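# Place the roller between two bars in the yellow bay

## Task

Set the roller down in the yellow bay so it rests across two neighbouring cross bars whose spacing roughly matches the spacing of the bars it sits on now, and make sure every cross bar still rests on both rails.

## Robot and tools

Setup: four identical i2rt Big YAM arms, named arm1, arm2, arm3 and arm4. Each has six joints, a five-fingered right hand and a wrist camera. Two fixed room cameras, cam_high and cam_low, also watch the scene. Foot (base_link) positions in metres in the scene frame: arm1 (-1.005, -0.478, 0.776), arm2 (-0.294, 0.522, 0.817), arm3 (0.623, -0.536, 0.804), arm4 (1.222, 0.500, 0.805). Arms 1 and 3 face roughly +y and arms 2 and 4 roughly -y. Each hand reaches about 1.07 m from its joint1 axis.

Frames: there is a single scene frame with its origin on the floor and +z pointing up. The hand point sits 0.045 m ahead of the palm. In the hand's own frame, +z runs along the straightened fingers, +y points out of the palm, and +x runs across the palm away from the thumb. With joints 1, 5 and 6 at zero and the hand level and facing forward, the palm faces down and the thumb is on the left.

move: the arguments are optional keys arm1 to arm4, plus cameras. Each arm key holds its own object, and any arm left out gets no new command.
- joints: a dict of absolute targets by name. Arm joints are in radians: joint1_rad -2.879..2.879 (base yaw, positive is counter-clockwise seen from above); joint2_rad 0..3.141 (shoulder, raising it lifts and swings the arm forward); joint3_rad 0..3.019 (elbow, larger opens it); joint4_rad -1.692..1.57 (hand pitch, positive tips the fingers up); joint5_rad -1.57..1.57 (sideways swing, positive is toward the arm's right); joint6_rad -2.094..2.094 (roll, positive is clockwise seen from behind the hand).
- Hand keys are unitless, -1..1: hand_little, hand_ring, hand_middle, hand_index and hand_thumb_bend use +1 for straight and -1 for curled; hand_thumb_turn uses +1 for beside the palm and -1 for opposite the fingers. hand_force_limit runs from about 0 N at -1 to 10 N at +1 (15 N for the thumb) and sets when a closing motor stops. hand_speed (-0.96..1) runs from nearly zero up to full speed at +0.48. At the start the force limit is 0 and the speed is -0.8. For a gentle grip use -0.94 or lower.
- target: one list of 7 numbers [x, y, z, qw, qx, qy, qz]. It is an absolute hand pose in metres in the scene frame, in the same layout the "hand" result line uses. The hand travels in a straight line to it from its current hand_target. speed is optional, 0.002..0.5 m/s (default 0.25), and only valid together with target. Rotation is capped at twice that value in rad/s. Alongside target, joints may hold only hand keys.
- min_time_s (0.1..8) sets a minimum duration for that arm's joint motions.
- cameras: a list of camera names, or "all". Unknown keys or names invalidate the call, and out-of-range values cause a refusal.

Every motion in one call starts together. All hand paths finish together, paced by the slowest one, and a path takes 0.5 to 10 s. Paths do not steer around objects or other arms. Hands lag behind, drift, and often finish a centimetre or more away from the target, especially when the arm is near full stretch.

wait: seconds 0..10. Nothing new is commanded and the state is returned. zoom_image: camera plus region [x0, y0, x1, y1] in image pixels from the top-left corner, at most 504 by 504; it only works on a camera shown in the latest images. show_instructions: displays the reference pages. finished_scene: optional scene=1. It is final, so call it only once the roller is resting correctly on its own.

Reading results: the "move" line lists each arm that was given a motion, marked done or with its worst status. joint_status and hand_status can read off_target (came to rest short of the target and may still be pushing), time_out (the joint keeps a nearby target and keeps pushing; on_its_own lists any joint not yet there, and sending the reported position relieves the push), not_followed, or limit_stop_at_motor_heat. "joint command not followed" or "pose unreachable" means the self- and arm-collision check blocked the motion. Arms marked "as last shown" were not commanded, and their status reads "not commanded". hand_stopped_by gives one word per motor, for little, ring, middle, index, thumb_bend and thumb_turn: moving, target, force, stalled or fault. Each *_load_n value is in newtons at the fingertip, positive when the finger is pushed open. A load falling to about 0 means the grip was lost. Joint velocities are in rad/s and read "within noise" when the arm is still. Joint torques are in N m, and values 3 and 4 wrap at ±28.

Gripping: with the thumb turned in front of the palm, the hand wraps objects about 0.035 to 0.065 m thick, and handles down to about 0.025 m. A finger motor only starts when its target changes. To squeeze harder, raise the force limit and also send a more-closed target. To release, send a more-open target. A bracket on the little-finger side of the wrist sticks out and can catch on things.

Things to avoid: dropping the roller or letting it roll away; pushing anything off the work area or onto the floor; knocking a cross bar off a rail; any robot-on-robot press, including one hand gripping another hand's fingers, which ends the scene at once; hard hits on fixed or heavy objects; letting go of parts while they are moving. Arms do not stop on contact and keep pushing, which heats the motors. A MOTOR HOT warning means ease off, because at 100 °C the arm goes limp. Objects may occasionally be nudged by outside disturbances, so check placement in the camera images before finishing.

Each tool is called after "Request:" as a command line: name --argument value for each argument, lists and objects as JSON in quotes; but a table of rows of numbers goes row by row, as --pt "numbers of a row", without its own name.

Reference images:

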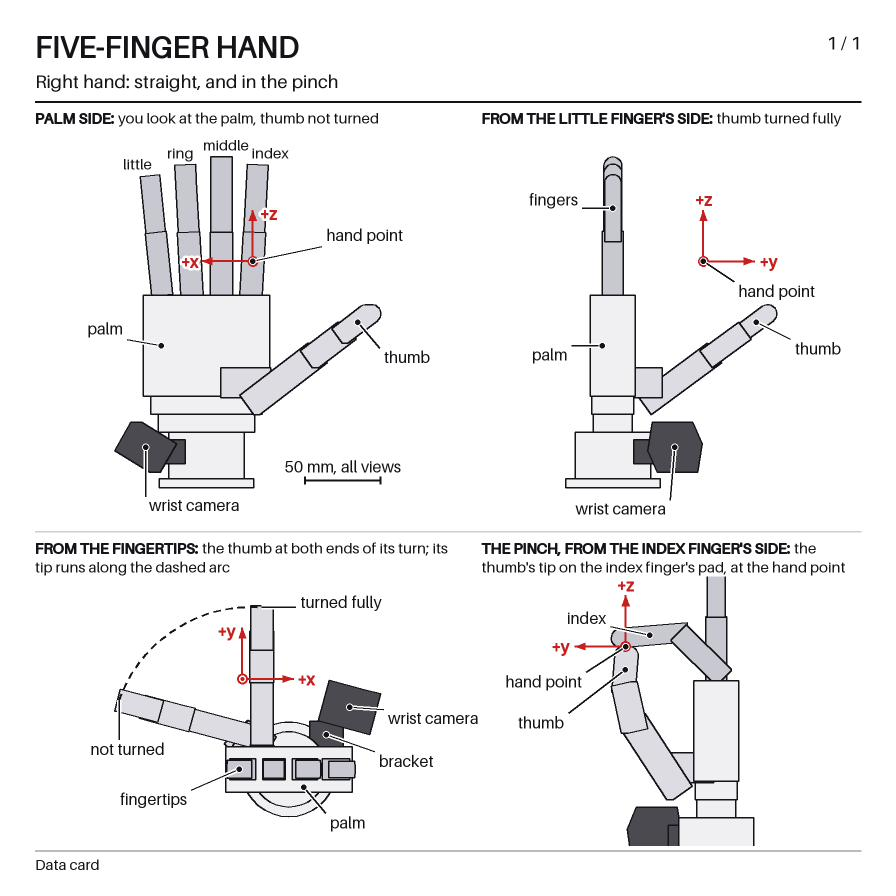

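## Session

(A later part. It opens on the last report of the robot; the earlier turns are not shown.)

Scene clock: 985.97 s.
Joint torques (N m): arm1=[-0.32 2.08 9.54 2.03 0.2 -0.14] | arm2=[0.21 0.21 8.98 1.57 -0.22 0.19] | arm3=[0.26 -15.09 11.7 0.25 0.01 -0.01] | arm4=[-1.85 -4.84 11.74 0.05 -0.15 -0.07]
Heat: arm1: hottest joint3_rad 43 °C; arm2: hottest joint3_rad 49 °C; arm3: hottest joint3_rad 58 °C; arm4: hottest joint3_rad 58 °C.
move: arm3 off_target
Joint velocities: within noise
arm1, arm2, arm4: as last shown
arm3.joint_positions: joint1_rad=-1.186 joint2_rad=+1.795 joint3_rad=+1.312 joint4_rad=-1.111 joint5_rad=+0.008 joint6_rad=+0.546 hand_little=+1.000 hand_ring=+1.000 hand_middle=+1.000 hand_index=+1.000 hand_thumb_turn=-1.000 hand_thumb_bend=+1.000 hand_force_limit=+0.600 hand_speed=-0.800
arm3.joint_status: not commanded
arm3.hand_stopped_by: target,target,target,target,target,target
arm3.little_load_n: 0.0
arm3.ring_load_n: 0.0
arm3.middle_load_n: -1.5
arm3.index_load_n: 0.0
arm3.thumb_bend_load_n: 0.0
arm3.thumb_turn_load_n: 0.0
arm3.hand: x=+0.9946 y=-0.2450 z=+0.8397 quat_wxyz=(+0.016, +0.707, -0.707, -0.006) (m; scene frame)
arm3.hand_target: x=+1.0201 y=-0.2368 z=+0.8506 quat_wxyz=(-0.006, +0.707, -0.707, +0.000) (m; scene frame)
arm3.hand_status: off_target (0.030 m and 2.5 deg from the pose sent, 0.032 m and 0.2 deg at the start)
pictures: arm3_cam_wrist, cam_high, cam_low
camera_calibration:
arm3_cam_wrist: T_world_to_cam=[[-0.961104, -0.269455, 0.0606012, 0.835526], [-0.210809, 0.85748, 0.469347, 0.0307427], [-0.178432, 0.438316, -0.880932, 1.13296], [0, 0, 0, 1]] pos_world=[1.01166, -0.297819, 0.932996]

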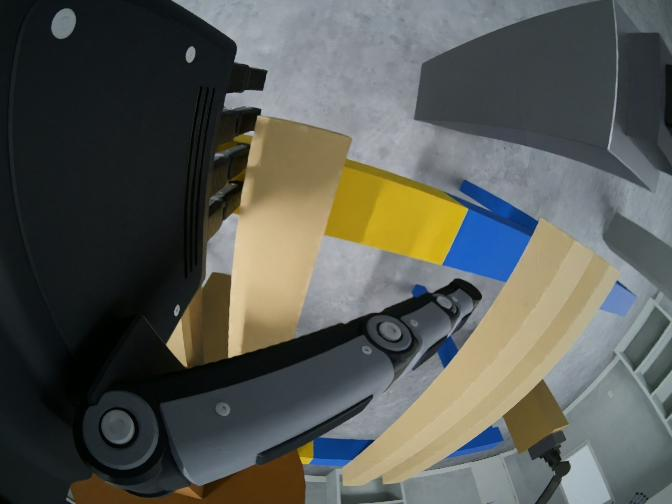

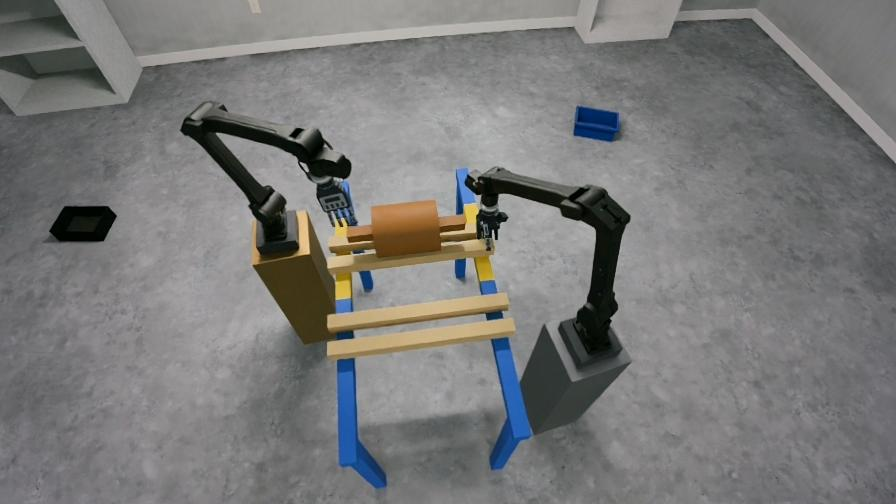

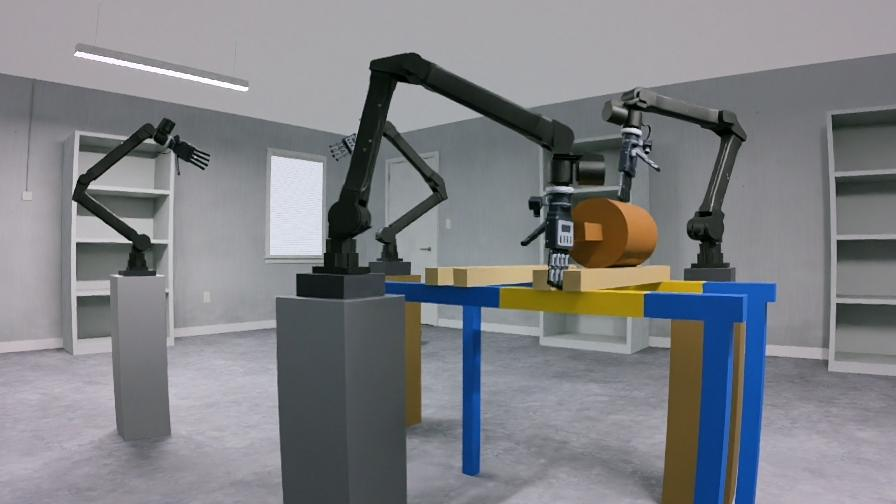

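Request:
move --arm3 '{"target": [1.035, -0.230, 0.870, -0.02, 0.7071, -0.7071, 0], "speed": 0.04}' --cameras '["cam_high", "cam_low", "arm3_cam_wrist"]'

Request:
zoom_image --camera "cam_high" --region '[430, 180, 540, 370]'

Request:
zoom_image --camera "cam_low" --region '[500, 180, 700, 310]'

Scene clock: 996.00 s.
Joint torques (N m): arm1=[-0.38 1.96 9.5 2.02 0.2 -0.14] | arm2=[0.21 0.26 8.99 1.58 -0.22 0.19] | arm3=[0.38 -16.56 12.1 0.05 -0.1 -0.03] | arm4=[-1.85 -4.84 11.74 0.06 -0.15 -0.07]
Heat: arm1: hottest joint3_rad 44 °C; arm2: hottest joint3_rad 49 °C; arm3: hottest joint3_rad 58 °C; arm4: hottest joint3_rad 58 °C.
move: arm3 off_target
Joint velocities: within noise
arm1, arm2, arm4: as last shown
arm3.joint_positions: joint1_rad=-1.194 joint2_rad=+1.802 joint3_rad=+1.359 joint4_rad=-1.133 joint5_rad=+0.002 joint6_rad=+0.542 hand_little=+1.000 hand_ring=+1.000 hand_middle=+1.000 hand_index=+1.000 hand_thumb_turn=-1.000 hand_thumb_bend=+1.000 hand_force_limit=+0.600 hand_speed=-0.800
arm3.joint_status: not commanded
arm3.hand_stopped_by: target,target,target,target,target,target
arm3.little_load_n: 0.0
arm3.ring_load_n: 0.0
arm3.middle_load_n: 0.0
arm3.index_load_n: 0.0
arm3.thumb_bend_load_n: -0.5
arm3.thumb_turn_load_n: 0.0
arm3.hand: x=+1.0088 y=-0.2400 z=+0.8518 quat_wxyz=(+0.006, +0.706, -0.708, -0.006) (m; scene frame)
arm3.hand_target: x=+1.0338 y=-0.2308 z=+0.8705 quat_wxyz=(-0.020, +0.707, -0.707, +0.000) (m; scene frame)
arm3.hand_status: off_target (0.033 m and 3.1 deg from the pose sent, 0.053 m and 4.2 deg at the start)
pictures: arm3_cam_wrist, cam_high, cam_low
camera_calibration:
arm3_cam_wrist: T_world_to_cam=[[-0.962903, -0.266221, 0.0440927, 0.866472], [-0.213527, 0.851603, 0.478725, 0.0170895], [-0.164996, 0.451551, -0.876857, 1.13003], [0, 0, 0, 1]] pos_world=[1.02443, -0.294149, 0.944493]

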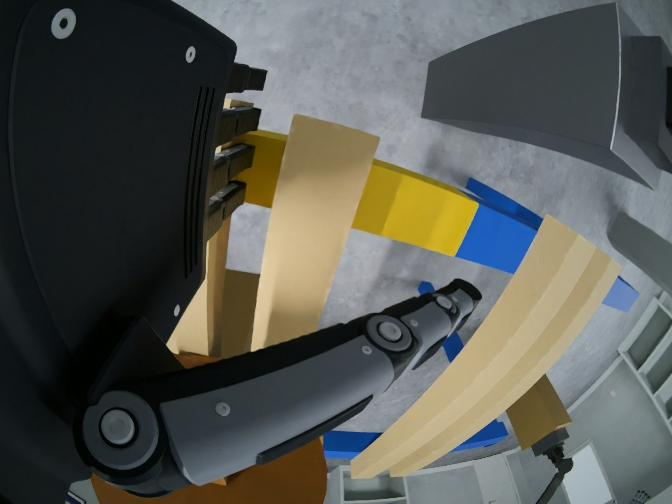

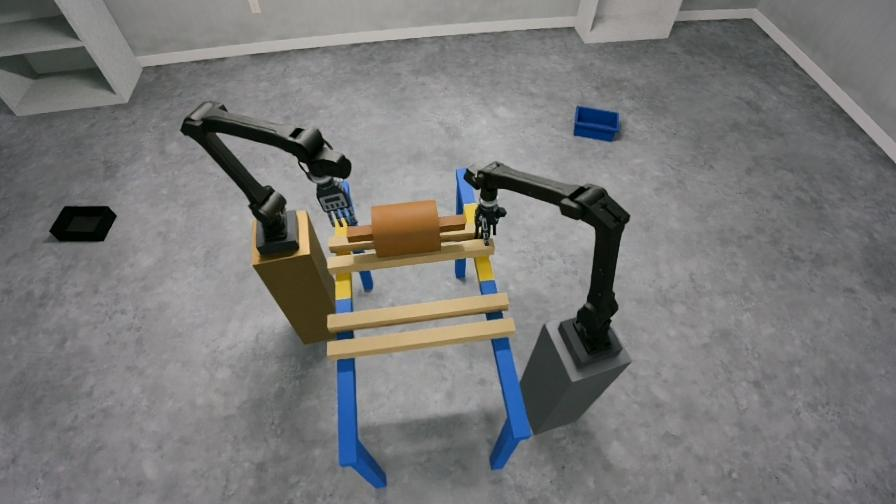

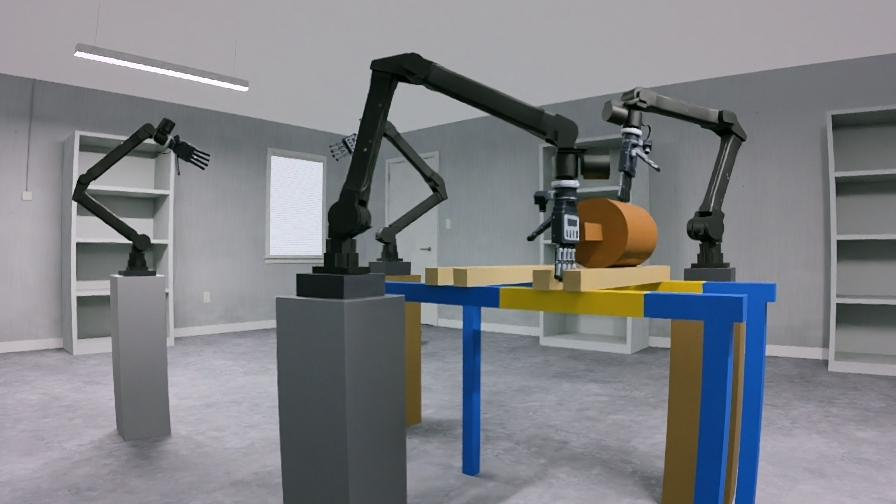

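Scaled by 2.653 from the camera's 896x504 image, which has a finer 1280x720 frame.

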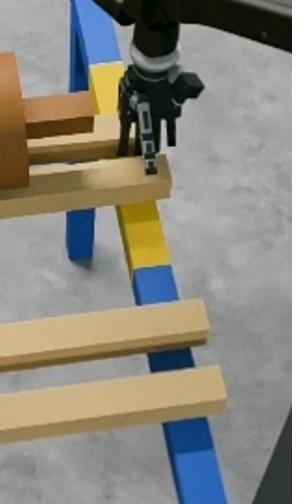

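Scaled by 2.520 from the camera's 896x504 image, which has a finer 1280x720 frame.

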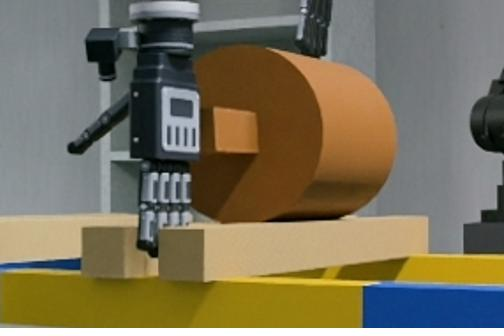

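Request:
move --arm3 '{"target": [1.055, -0.230, 0.874, -0.02, 0.7071, -0.7071, 0], "speed": 0.04}' --cameras '["cam_high", "cam_low", "arm3_cam_wrist"]'

Request:
zoom_image --camera "cam_high" --region '[430, 180, 540, 370]'

Request:
zoom_image --camera "cam_low" --region '[500, 180, 700, 310]'

Scene clock: 1004.97 s.
Joint torques (N m): arm1=[-0.21 1.96 9.51 2.07 0.2 -0.14] | arm2=[0.21 0.21 8.98 1.59 -0.22 0.19] | arm3=[-0.44 -16.91 13.53 0.84 0.38 -0.08] | arm4=[-1.79 -4.84 11.74 0.05 -0.15 -0.07]
Heat: arm1: hottest joint3_rad 44 °C; arm2: hottest joint3_rad 49 °C; arm3: hottest joint3_rad 59 °C; arm4: hottest joint3_rad 58 °C.
move: arm3 off_target
Joint velocities: within noise
arm1, arm2, arm4: as last shown
arm3.joint_positions: joint1_rad=-1.200 joint2_rad=+1.835 joint3_rad=+1.402 joint4_rad=-1.184 joint5_rad=-0.008 joint6_rad=+0.530 hand_little=+1.000 hand_ring=+1.000 hand_middle=+1.000 hand_index=+1.000 hand_thumb_turn=-1.000 hand_thumb_bend=+1.000 hand_force_limit=+0.600 hand_speed=-0.800
arm3.joint_status: not commanded
arm3.hand_stopped_by: target,target,target,target,target,target
arm3.little_load_n: 0.0
arm3.ring_load_n: -3.0
arm3.middle_load_n: 0.0
arm3.index_load_n: 0.0
arm3.thumb_bend_load_n: 0.0
arm3.thumb_turn_load_n: 0.0
arm3.hand: x=+1.0114 y=-0.2402 z=+0.8526 quat_wxyz=(+0.024, +0.708, -0.706, -0.016) (m; scene frame)
arm3.hand_target: x=+1.0525 y=-0.2320 z=+0.8757 quat_wxyz=(-0.020, +0.707, -0.707, +0.001) (m; scene frame)
arm3.hand_status: off_target (0.050 m and 5.4 deg from the pose sent, 0.052 m and 3.1 deg at the start)
pictures: arm3_cam_wrist, cam_high, cam_low
camera_calibration:
arm3_cam_wrist: T_world_to_cam=[[-0.958773, -0.271069, 0.0852949, 0.828365], [-0.199565, 0.855953, 0.476989, 0.00576471], [-0.202305, 0.440302, -0.874761, 1.16447], [0, 0, 0, 1]] pos_world=[1.03094, -0.293108, 0.945227]

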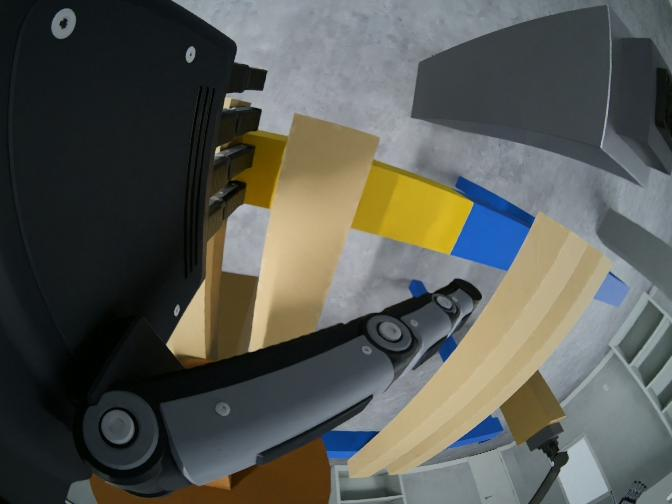

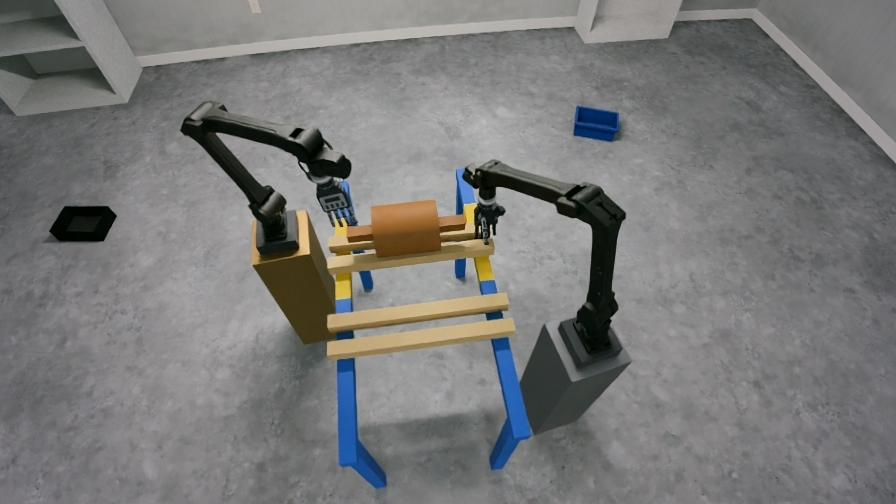

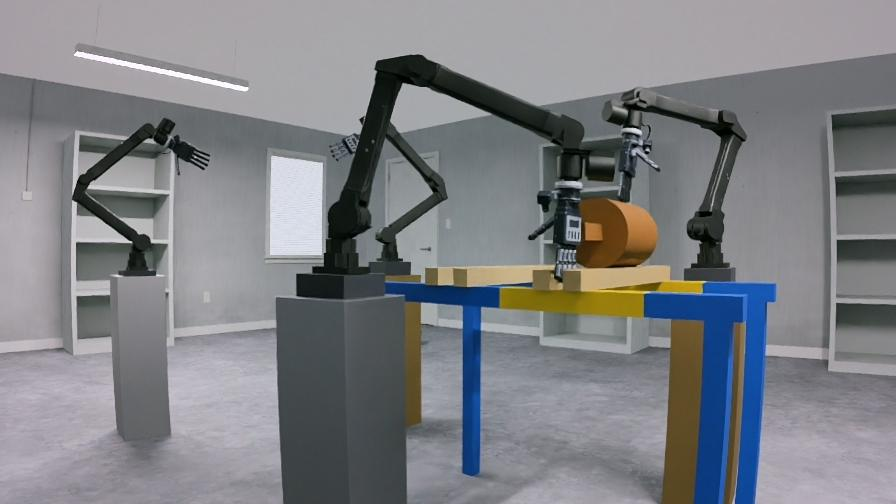

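Scaled by 2.653 from the camera's 896x504 image, which has a finer 1280x720 frame.

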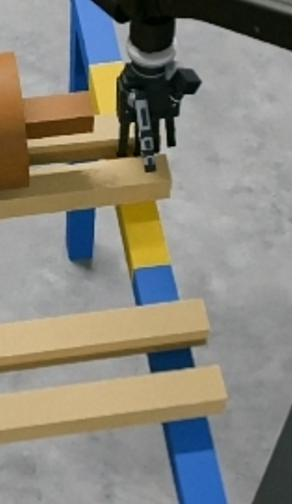

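Scaled by 2.520 from the camera's 896x504 image, which has a finer 1280x720 frame.

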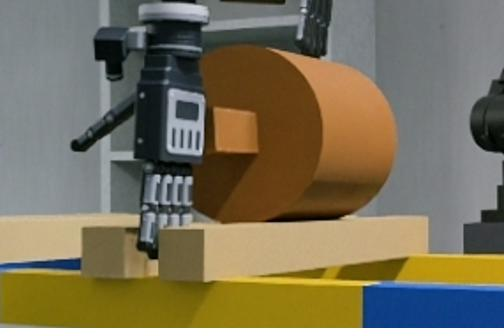

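Request:
move --arm3 '{"target": [1.078, -0.226, 0.884, -0.03, 0.7071, -0.7071, 0], "speed": 0.04}' --cameras '["cam_high", "cam_low", "arm3_cam_wrist"]'

Request:
zoom_image --camera "cam_high" --region '[430, 180, 540, 370]'

Request:
zoom_image --camera "cam_low" --region '[500, 180, 700, 310]'

Scene clock: 1018.10 s.
Joint torques (N m): arm1=[-0.21 2.02 9.55 2.04 0.2 -0.15] | arm2=[0.21 0.26 8.98 1.57 -0.22 0.19] | arm3=[-0.38 -18.32 14.48 0.99 0.31 -0.02] | arm4=[-1.9 -4.84 11.75 0.05 -0.14 -0.07]
Heat: arm1: hottest joint3_rad 44 °C; arm2: hottest joint3_rad 49 °C; arm3: hottest joint3_rad 59 °C; arm4: hottest joint3_rad 59 °C.
move: arm3 off_target
Joint velocities: within noise
arm1, arm2, arm4: as last shown
arm3.joint_positions: joint1_rad=-1.217 joint2_rad=+1.872 joint3_rad=+1.464 joint4_rad=-1.213 joint5_rad=-0.013 joint6_rad=+0.508 hand_little=+1.000 hand_ring=+1.000 hand_middle=+1.000 hand_index=+1.000 hand_thumb_turn=-1.000 hand_thumb_bend=+1.000 hand_force_limit=+0.600 hand_speed=-0.800
arm3.joint_status: not commanded
arm3.hand_stopped_by: target,target,target,target,target,target
arm3.little_load_n: 0.0
arm3.ring_load_n: -1.5
arm3.middle_load_n: -1.0
arm3.index_load_n: -0.5
arm3.thumb_bend_load_n: 0.0
arm3.thumb_turn_load_n: 0.0
arm3.hand: x=+1.0284 y=-0.2397 z=+0.8550 quat_wxyz=(+0.026, +0.709, -0.704, -0.020) (m; scene frame)
arm3.hand_target: x=+1.0744 y=-0.2286 z=+0.8864 quat_wxyz=(-0.030, +0.706, -0.707, +0.001) (m; scene frame)
arm3.hand_status: off_target (0.059 m and 6.8 deg from the pose sent, 0.075 m and 6.5 deg at the start)
pictures: arm3_cam_wrist, cam_high, cam_low
camera_calibration:
arm3_cam_wrist: T_world_to_cam=[[-0.956634, -0.27649, 0.0916826, 0.835606], [-0.200533, 0.853382, 0.481171, 0.00437907], [-0.211279, 0.441919, -0.871819, 1.17691], [0, 0, 0, 1]] pos_world=[1.0489, -0.2928, 0.947338]

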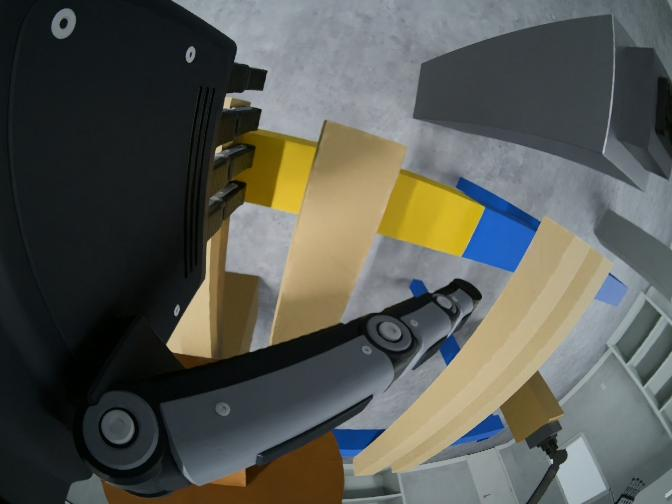

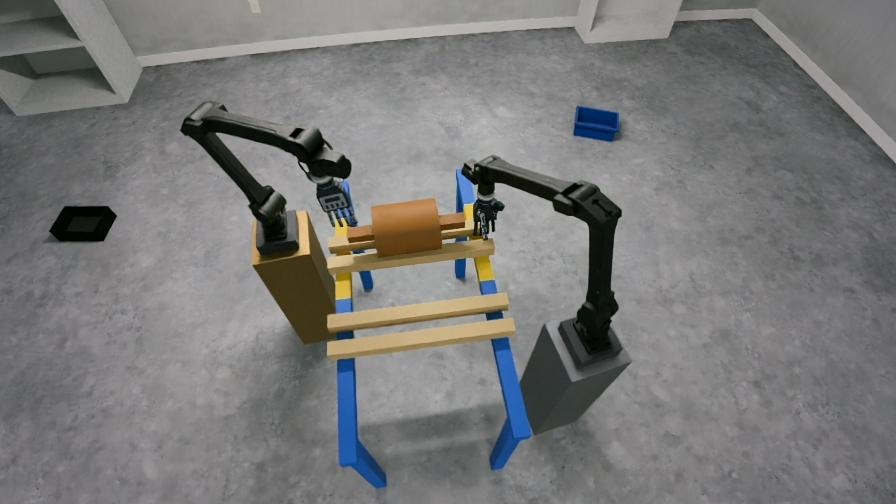

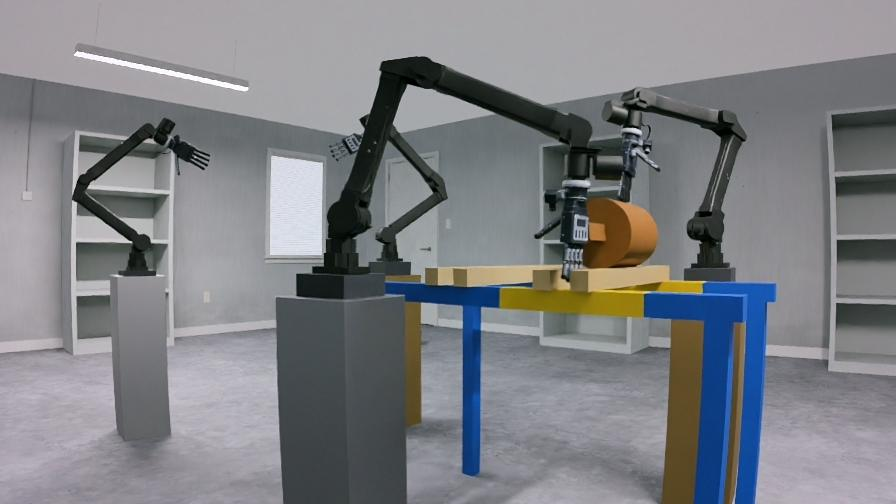

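Scaled by 2.653 from the camera's 896x504 image, which has a finer 1280x720 frame.

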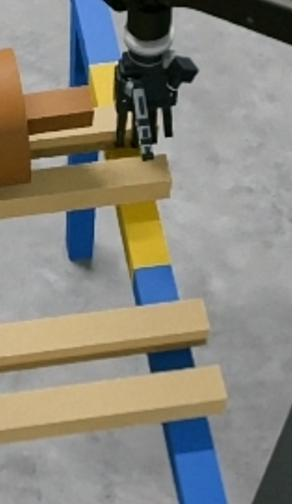

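Scaled by 2.520 from the camera's 896x504 image, which has a finer 1280x720 frame.

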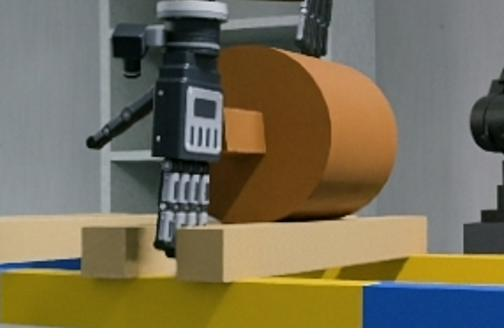

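Request:
move --arm3 '{"target": [1.016, -0.240, 0.868, -0.01, 0.7071, -0.7071, 0], "speed": 0.08}'

Request:
move --arm3 '{"target": [1.010, -0.245, 1.02, -0.01, 0.7071, -0.7071, 0], "speed": 0.12}' --cameras '["cam_high", "cam_low", "arm3_cam_wrist"]'

Request:
zoom_image --camera "cam_high" --region '[430, 180, 540, 370]'

Request:
zoom_image --camera "cam_high" --region '[320, 180, 430, 370]'

Request:
zoom_image --camera "cam_low" --region '[500, 180, 700, 310]'

Scene clock: 1032.43 s.
Joint torques (N m): arm1=[-0.21 1.96 9.52 2.04 0.2 -0.15] | arm2=[0.15 0.21 8.99 1.57 -0.22 0.19] | arm3=[1.61 -19.02 6.63 0.79 0.05 0.2] | arm4=[-1.85 -4.84 11.75 0.06 -0.14 -0.07]
Heat: arm1: hottest joint3_rad 44 °C; arm2: hottest joint3_rad 49 °C; arm3: hottest joint3_rad 59 °C; arm4: hottest joint3_rad 59 °C.
move: arm3 done
Joint velocities: within noise
arm1, arm2: as last shown
arm1.index_load_n: 0.5
arm3.joint_positions: joint1_rad=-1.207 joint2_rad=+1.798 joint3_rad=+1.382 joint4_rad=-1.149 joint5_rad=+0.004 joint6_rad=+0.521 hand_little=+1.000 hand_ring=+1.000 hand_middle=+1.000 hand_index=+1.000 hand_thumb_turn=-1.000 hand_thumb_bend=+1.000 hand_force_limit=+0.600 hand_speed=-0.800
arm3.joint_status: not commanded
arm3.hand_stopped_by: target,target,target,target,target,target
arm3.little_load_n: 0.0
arm3.ring_load_n: 0.0
arm3.middle_load_n: 0.0
arm3.index_load_n: 0.0
arm3.thumb_bend_load_n: 0.0
arm3.thumb_turn_load_n: 0.0
arm3.hand: x=+1.0171 y=-0.2437 z=+0.8615 quat_wxyz=(+0.001, +0.709, -0.706, -0.004) (m; scene frame)
arm3.hand_target: x=+1.0160 y=-0.2400 z=+0.8680 quat_wxyz=(-0.010, +0.707, -0.707, +0.000) (m; scene frame)
arm3.hand_status: done (0.008 m and 1.4 deg from the pose sent, 0.018 m and 4.7 deg at the start)
arm4.joint_positions: joint1_rad=-0.637 joint2_rad=+1.106 joint3_rad=+1.217 joint4_rad=-1.494 joint5_rad=+0.027 joint6_rad=+0.988 hand_little=+1.000 hand_ring=+1.000 hand_middle=+1.000 hand_index=+1.000 hand_thumb_turn=-1.000 hand_thumb_bend=+1.000 hand_force_limit=+0.600 hand_speed=-0.800
arm4.joint_status: not commanded
arm4.hand_stopped_by: target,target,target,target,target,target
arm4.little_load_n: 0.0
arm4.ring_load_n: 0.0
arm4.middle_load_n: 0.0
arm4.index_load_n: 0.0
arm4.thumb_bend_load_n: 0.0
arm4.thumb_turn_load_n: 0.0
arm4.hand: x=+1.0911 y=+0.1830 z=+1.0778 quat_wxyz=(-0.009, -0.699, -0.709, +0.089) (m; scene frame)
arm4.hand_target: x=+1.0824 y=+0.1806 z=+1.0979 quat_wxyz=(-0.012, -0.701, -0.705, +0.110) (m; scene frame)
arm4.hand_status: not commanded
pictures: none

Scene clock: 1034.47 s.
Joint torques (N m): arm1=[-0.38 1.9 9.52 2.03 0.21 -0.14] | arm2=[0.26 0.21 8.98 1.58 -0.22 0.19] | arm3=[1.55 -17.03 12.94 -0.16 0.02 0.19] | arm4=[-1.9 -4.78 11.73 0.05 -0.14 -0.07]
Heat: arm1: hottest joint3_rad 44 °C; arm2: hottest joint3_rad 49 °C; arm3: hottest joint3_rad 60 °C; arm4: hottest joint3_rad 59 °C.
move: arm3 off_target
Joint velocities: within noise
arm1, arm2, arm4: as last shown
arm1.index_load_n: 0.0
arm3.joint_positions: joint1_rad=-1.207 joint2_rad=+1.674 joint3_rad=+1.561 joint4_rad=-1.500 joint5_rad=+0.004 joint6_rad=+0.522 hand_little=+1.000 hand_ring=+1.000 hand_middle=+1.000 hand_index=+1.000 hand_thumb_turn=-1.000 hand_thumb_bend=+1.000 hand_force_limit=+0.600 hand_speed=-0.800
arm3.joint_status: not commanded
arm3.hand_stopped_by: target,target,target,target,target,target
arm3.little_load_n: 0.0
arm3.ring_load_n: 0.0
arm3.middle_load_n: 0.0
arm3.index_load_n: 0.0
arm3.thumb_bend_load_n: -0.5
arm3.thumb_turn_load_n: 0.0
arm3.hand: x=+0.9952 y=-0.2580 z=+0.9908 quat_wxyz=(+0.024, +0.708, -0.706, -0.010) (m; scene frame)
arm3.hand_target: x=+1.0084 y=-0.2460 z=+1.0201 quat_wxyz=(-0.010, +0.707, -0.707, +0.000) (m; scene frame)
arm3.hand_status: off_target (0.035 m and 4.1 deg from the pose sent, 0.159 m and 1.4 deg at the start)
pictures: arm3_cam_wrist, cam_high, cam_low
camera_calibration:
arm3_cam_wrist: T_world_to_cam=[[-0.958984, -0.272057, 0.0795878, 0.801807], [-0.204852, 0.859229, 0.468786, -0.0338618], [-0.195921, 0.433255, -0.879719, 1.28672], [0, 0, 0, 1]] pos_world=[1.01408, -0.310245, 1.08401]

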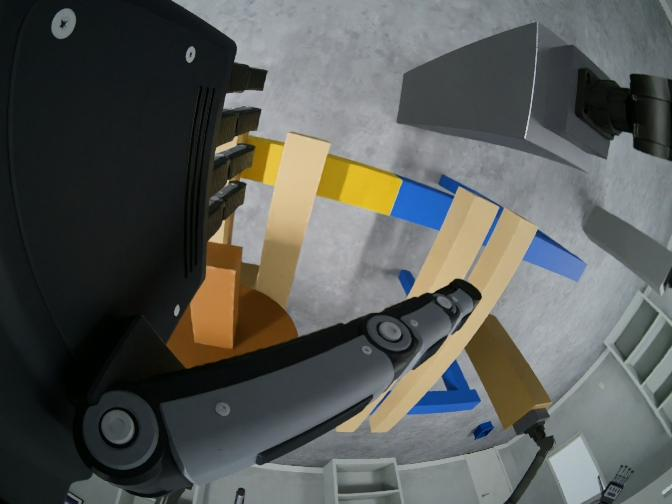

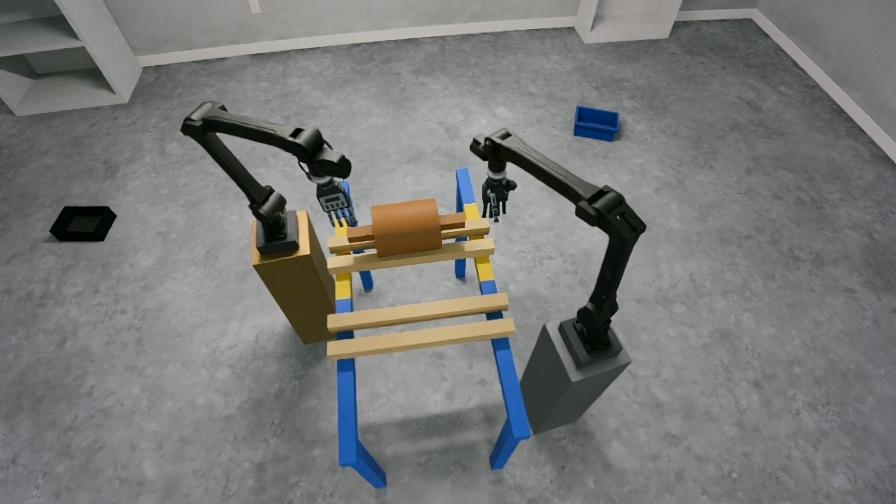

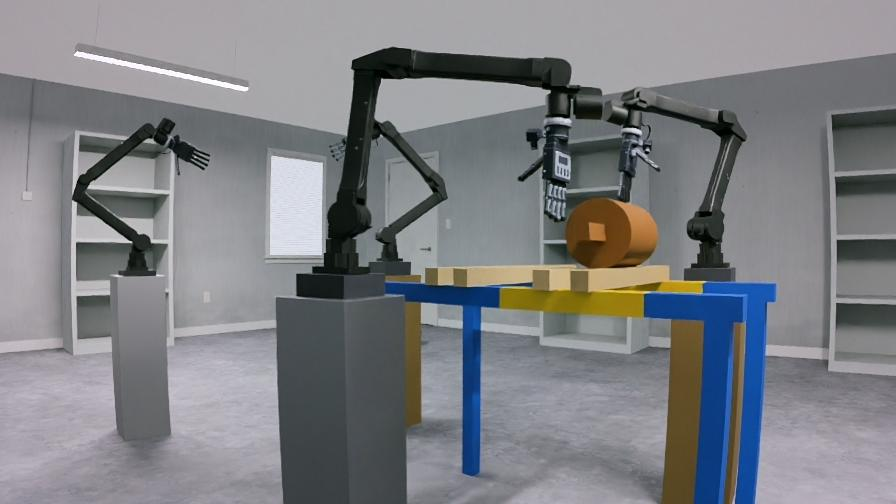

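Scaled by 2.653 from the camera's 896x504 image, which has a finer 1280x720 frame.

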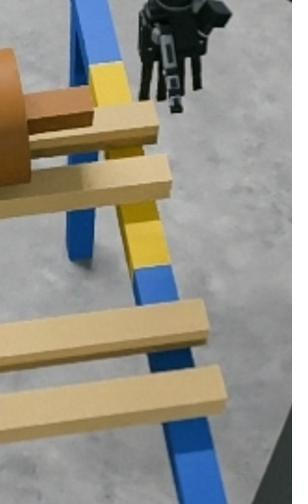

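Scaled by 2.653 from the camera's 896x504 image, which has a finer 1280x720 frame.

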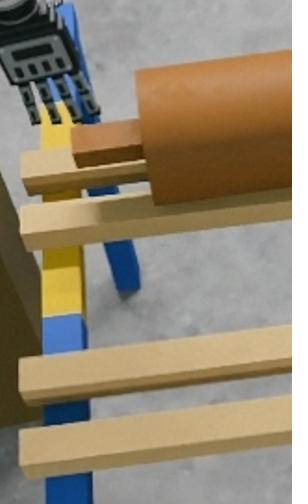

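Scaled by 2.520 from the camera's 896x504 image, which has a finer 1280x720 frame.

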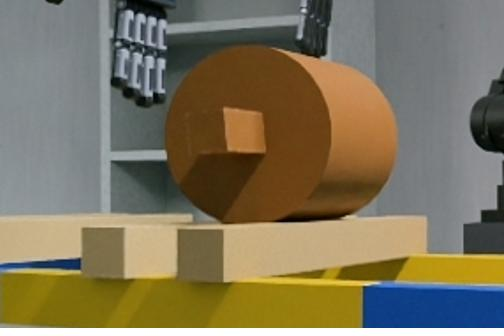

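Request:
finished_scene

The scene is finished: the task was done.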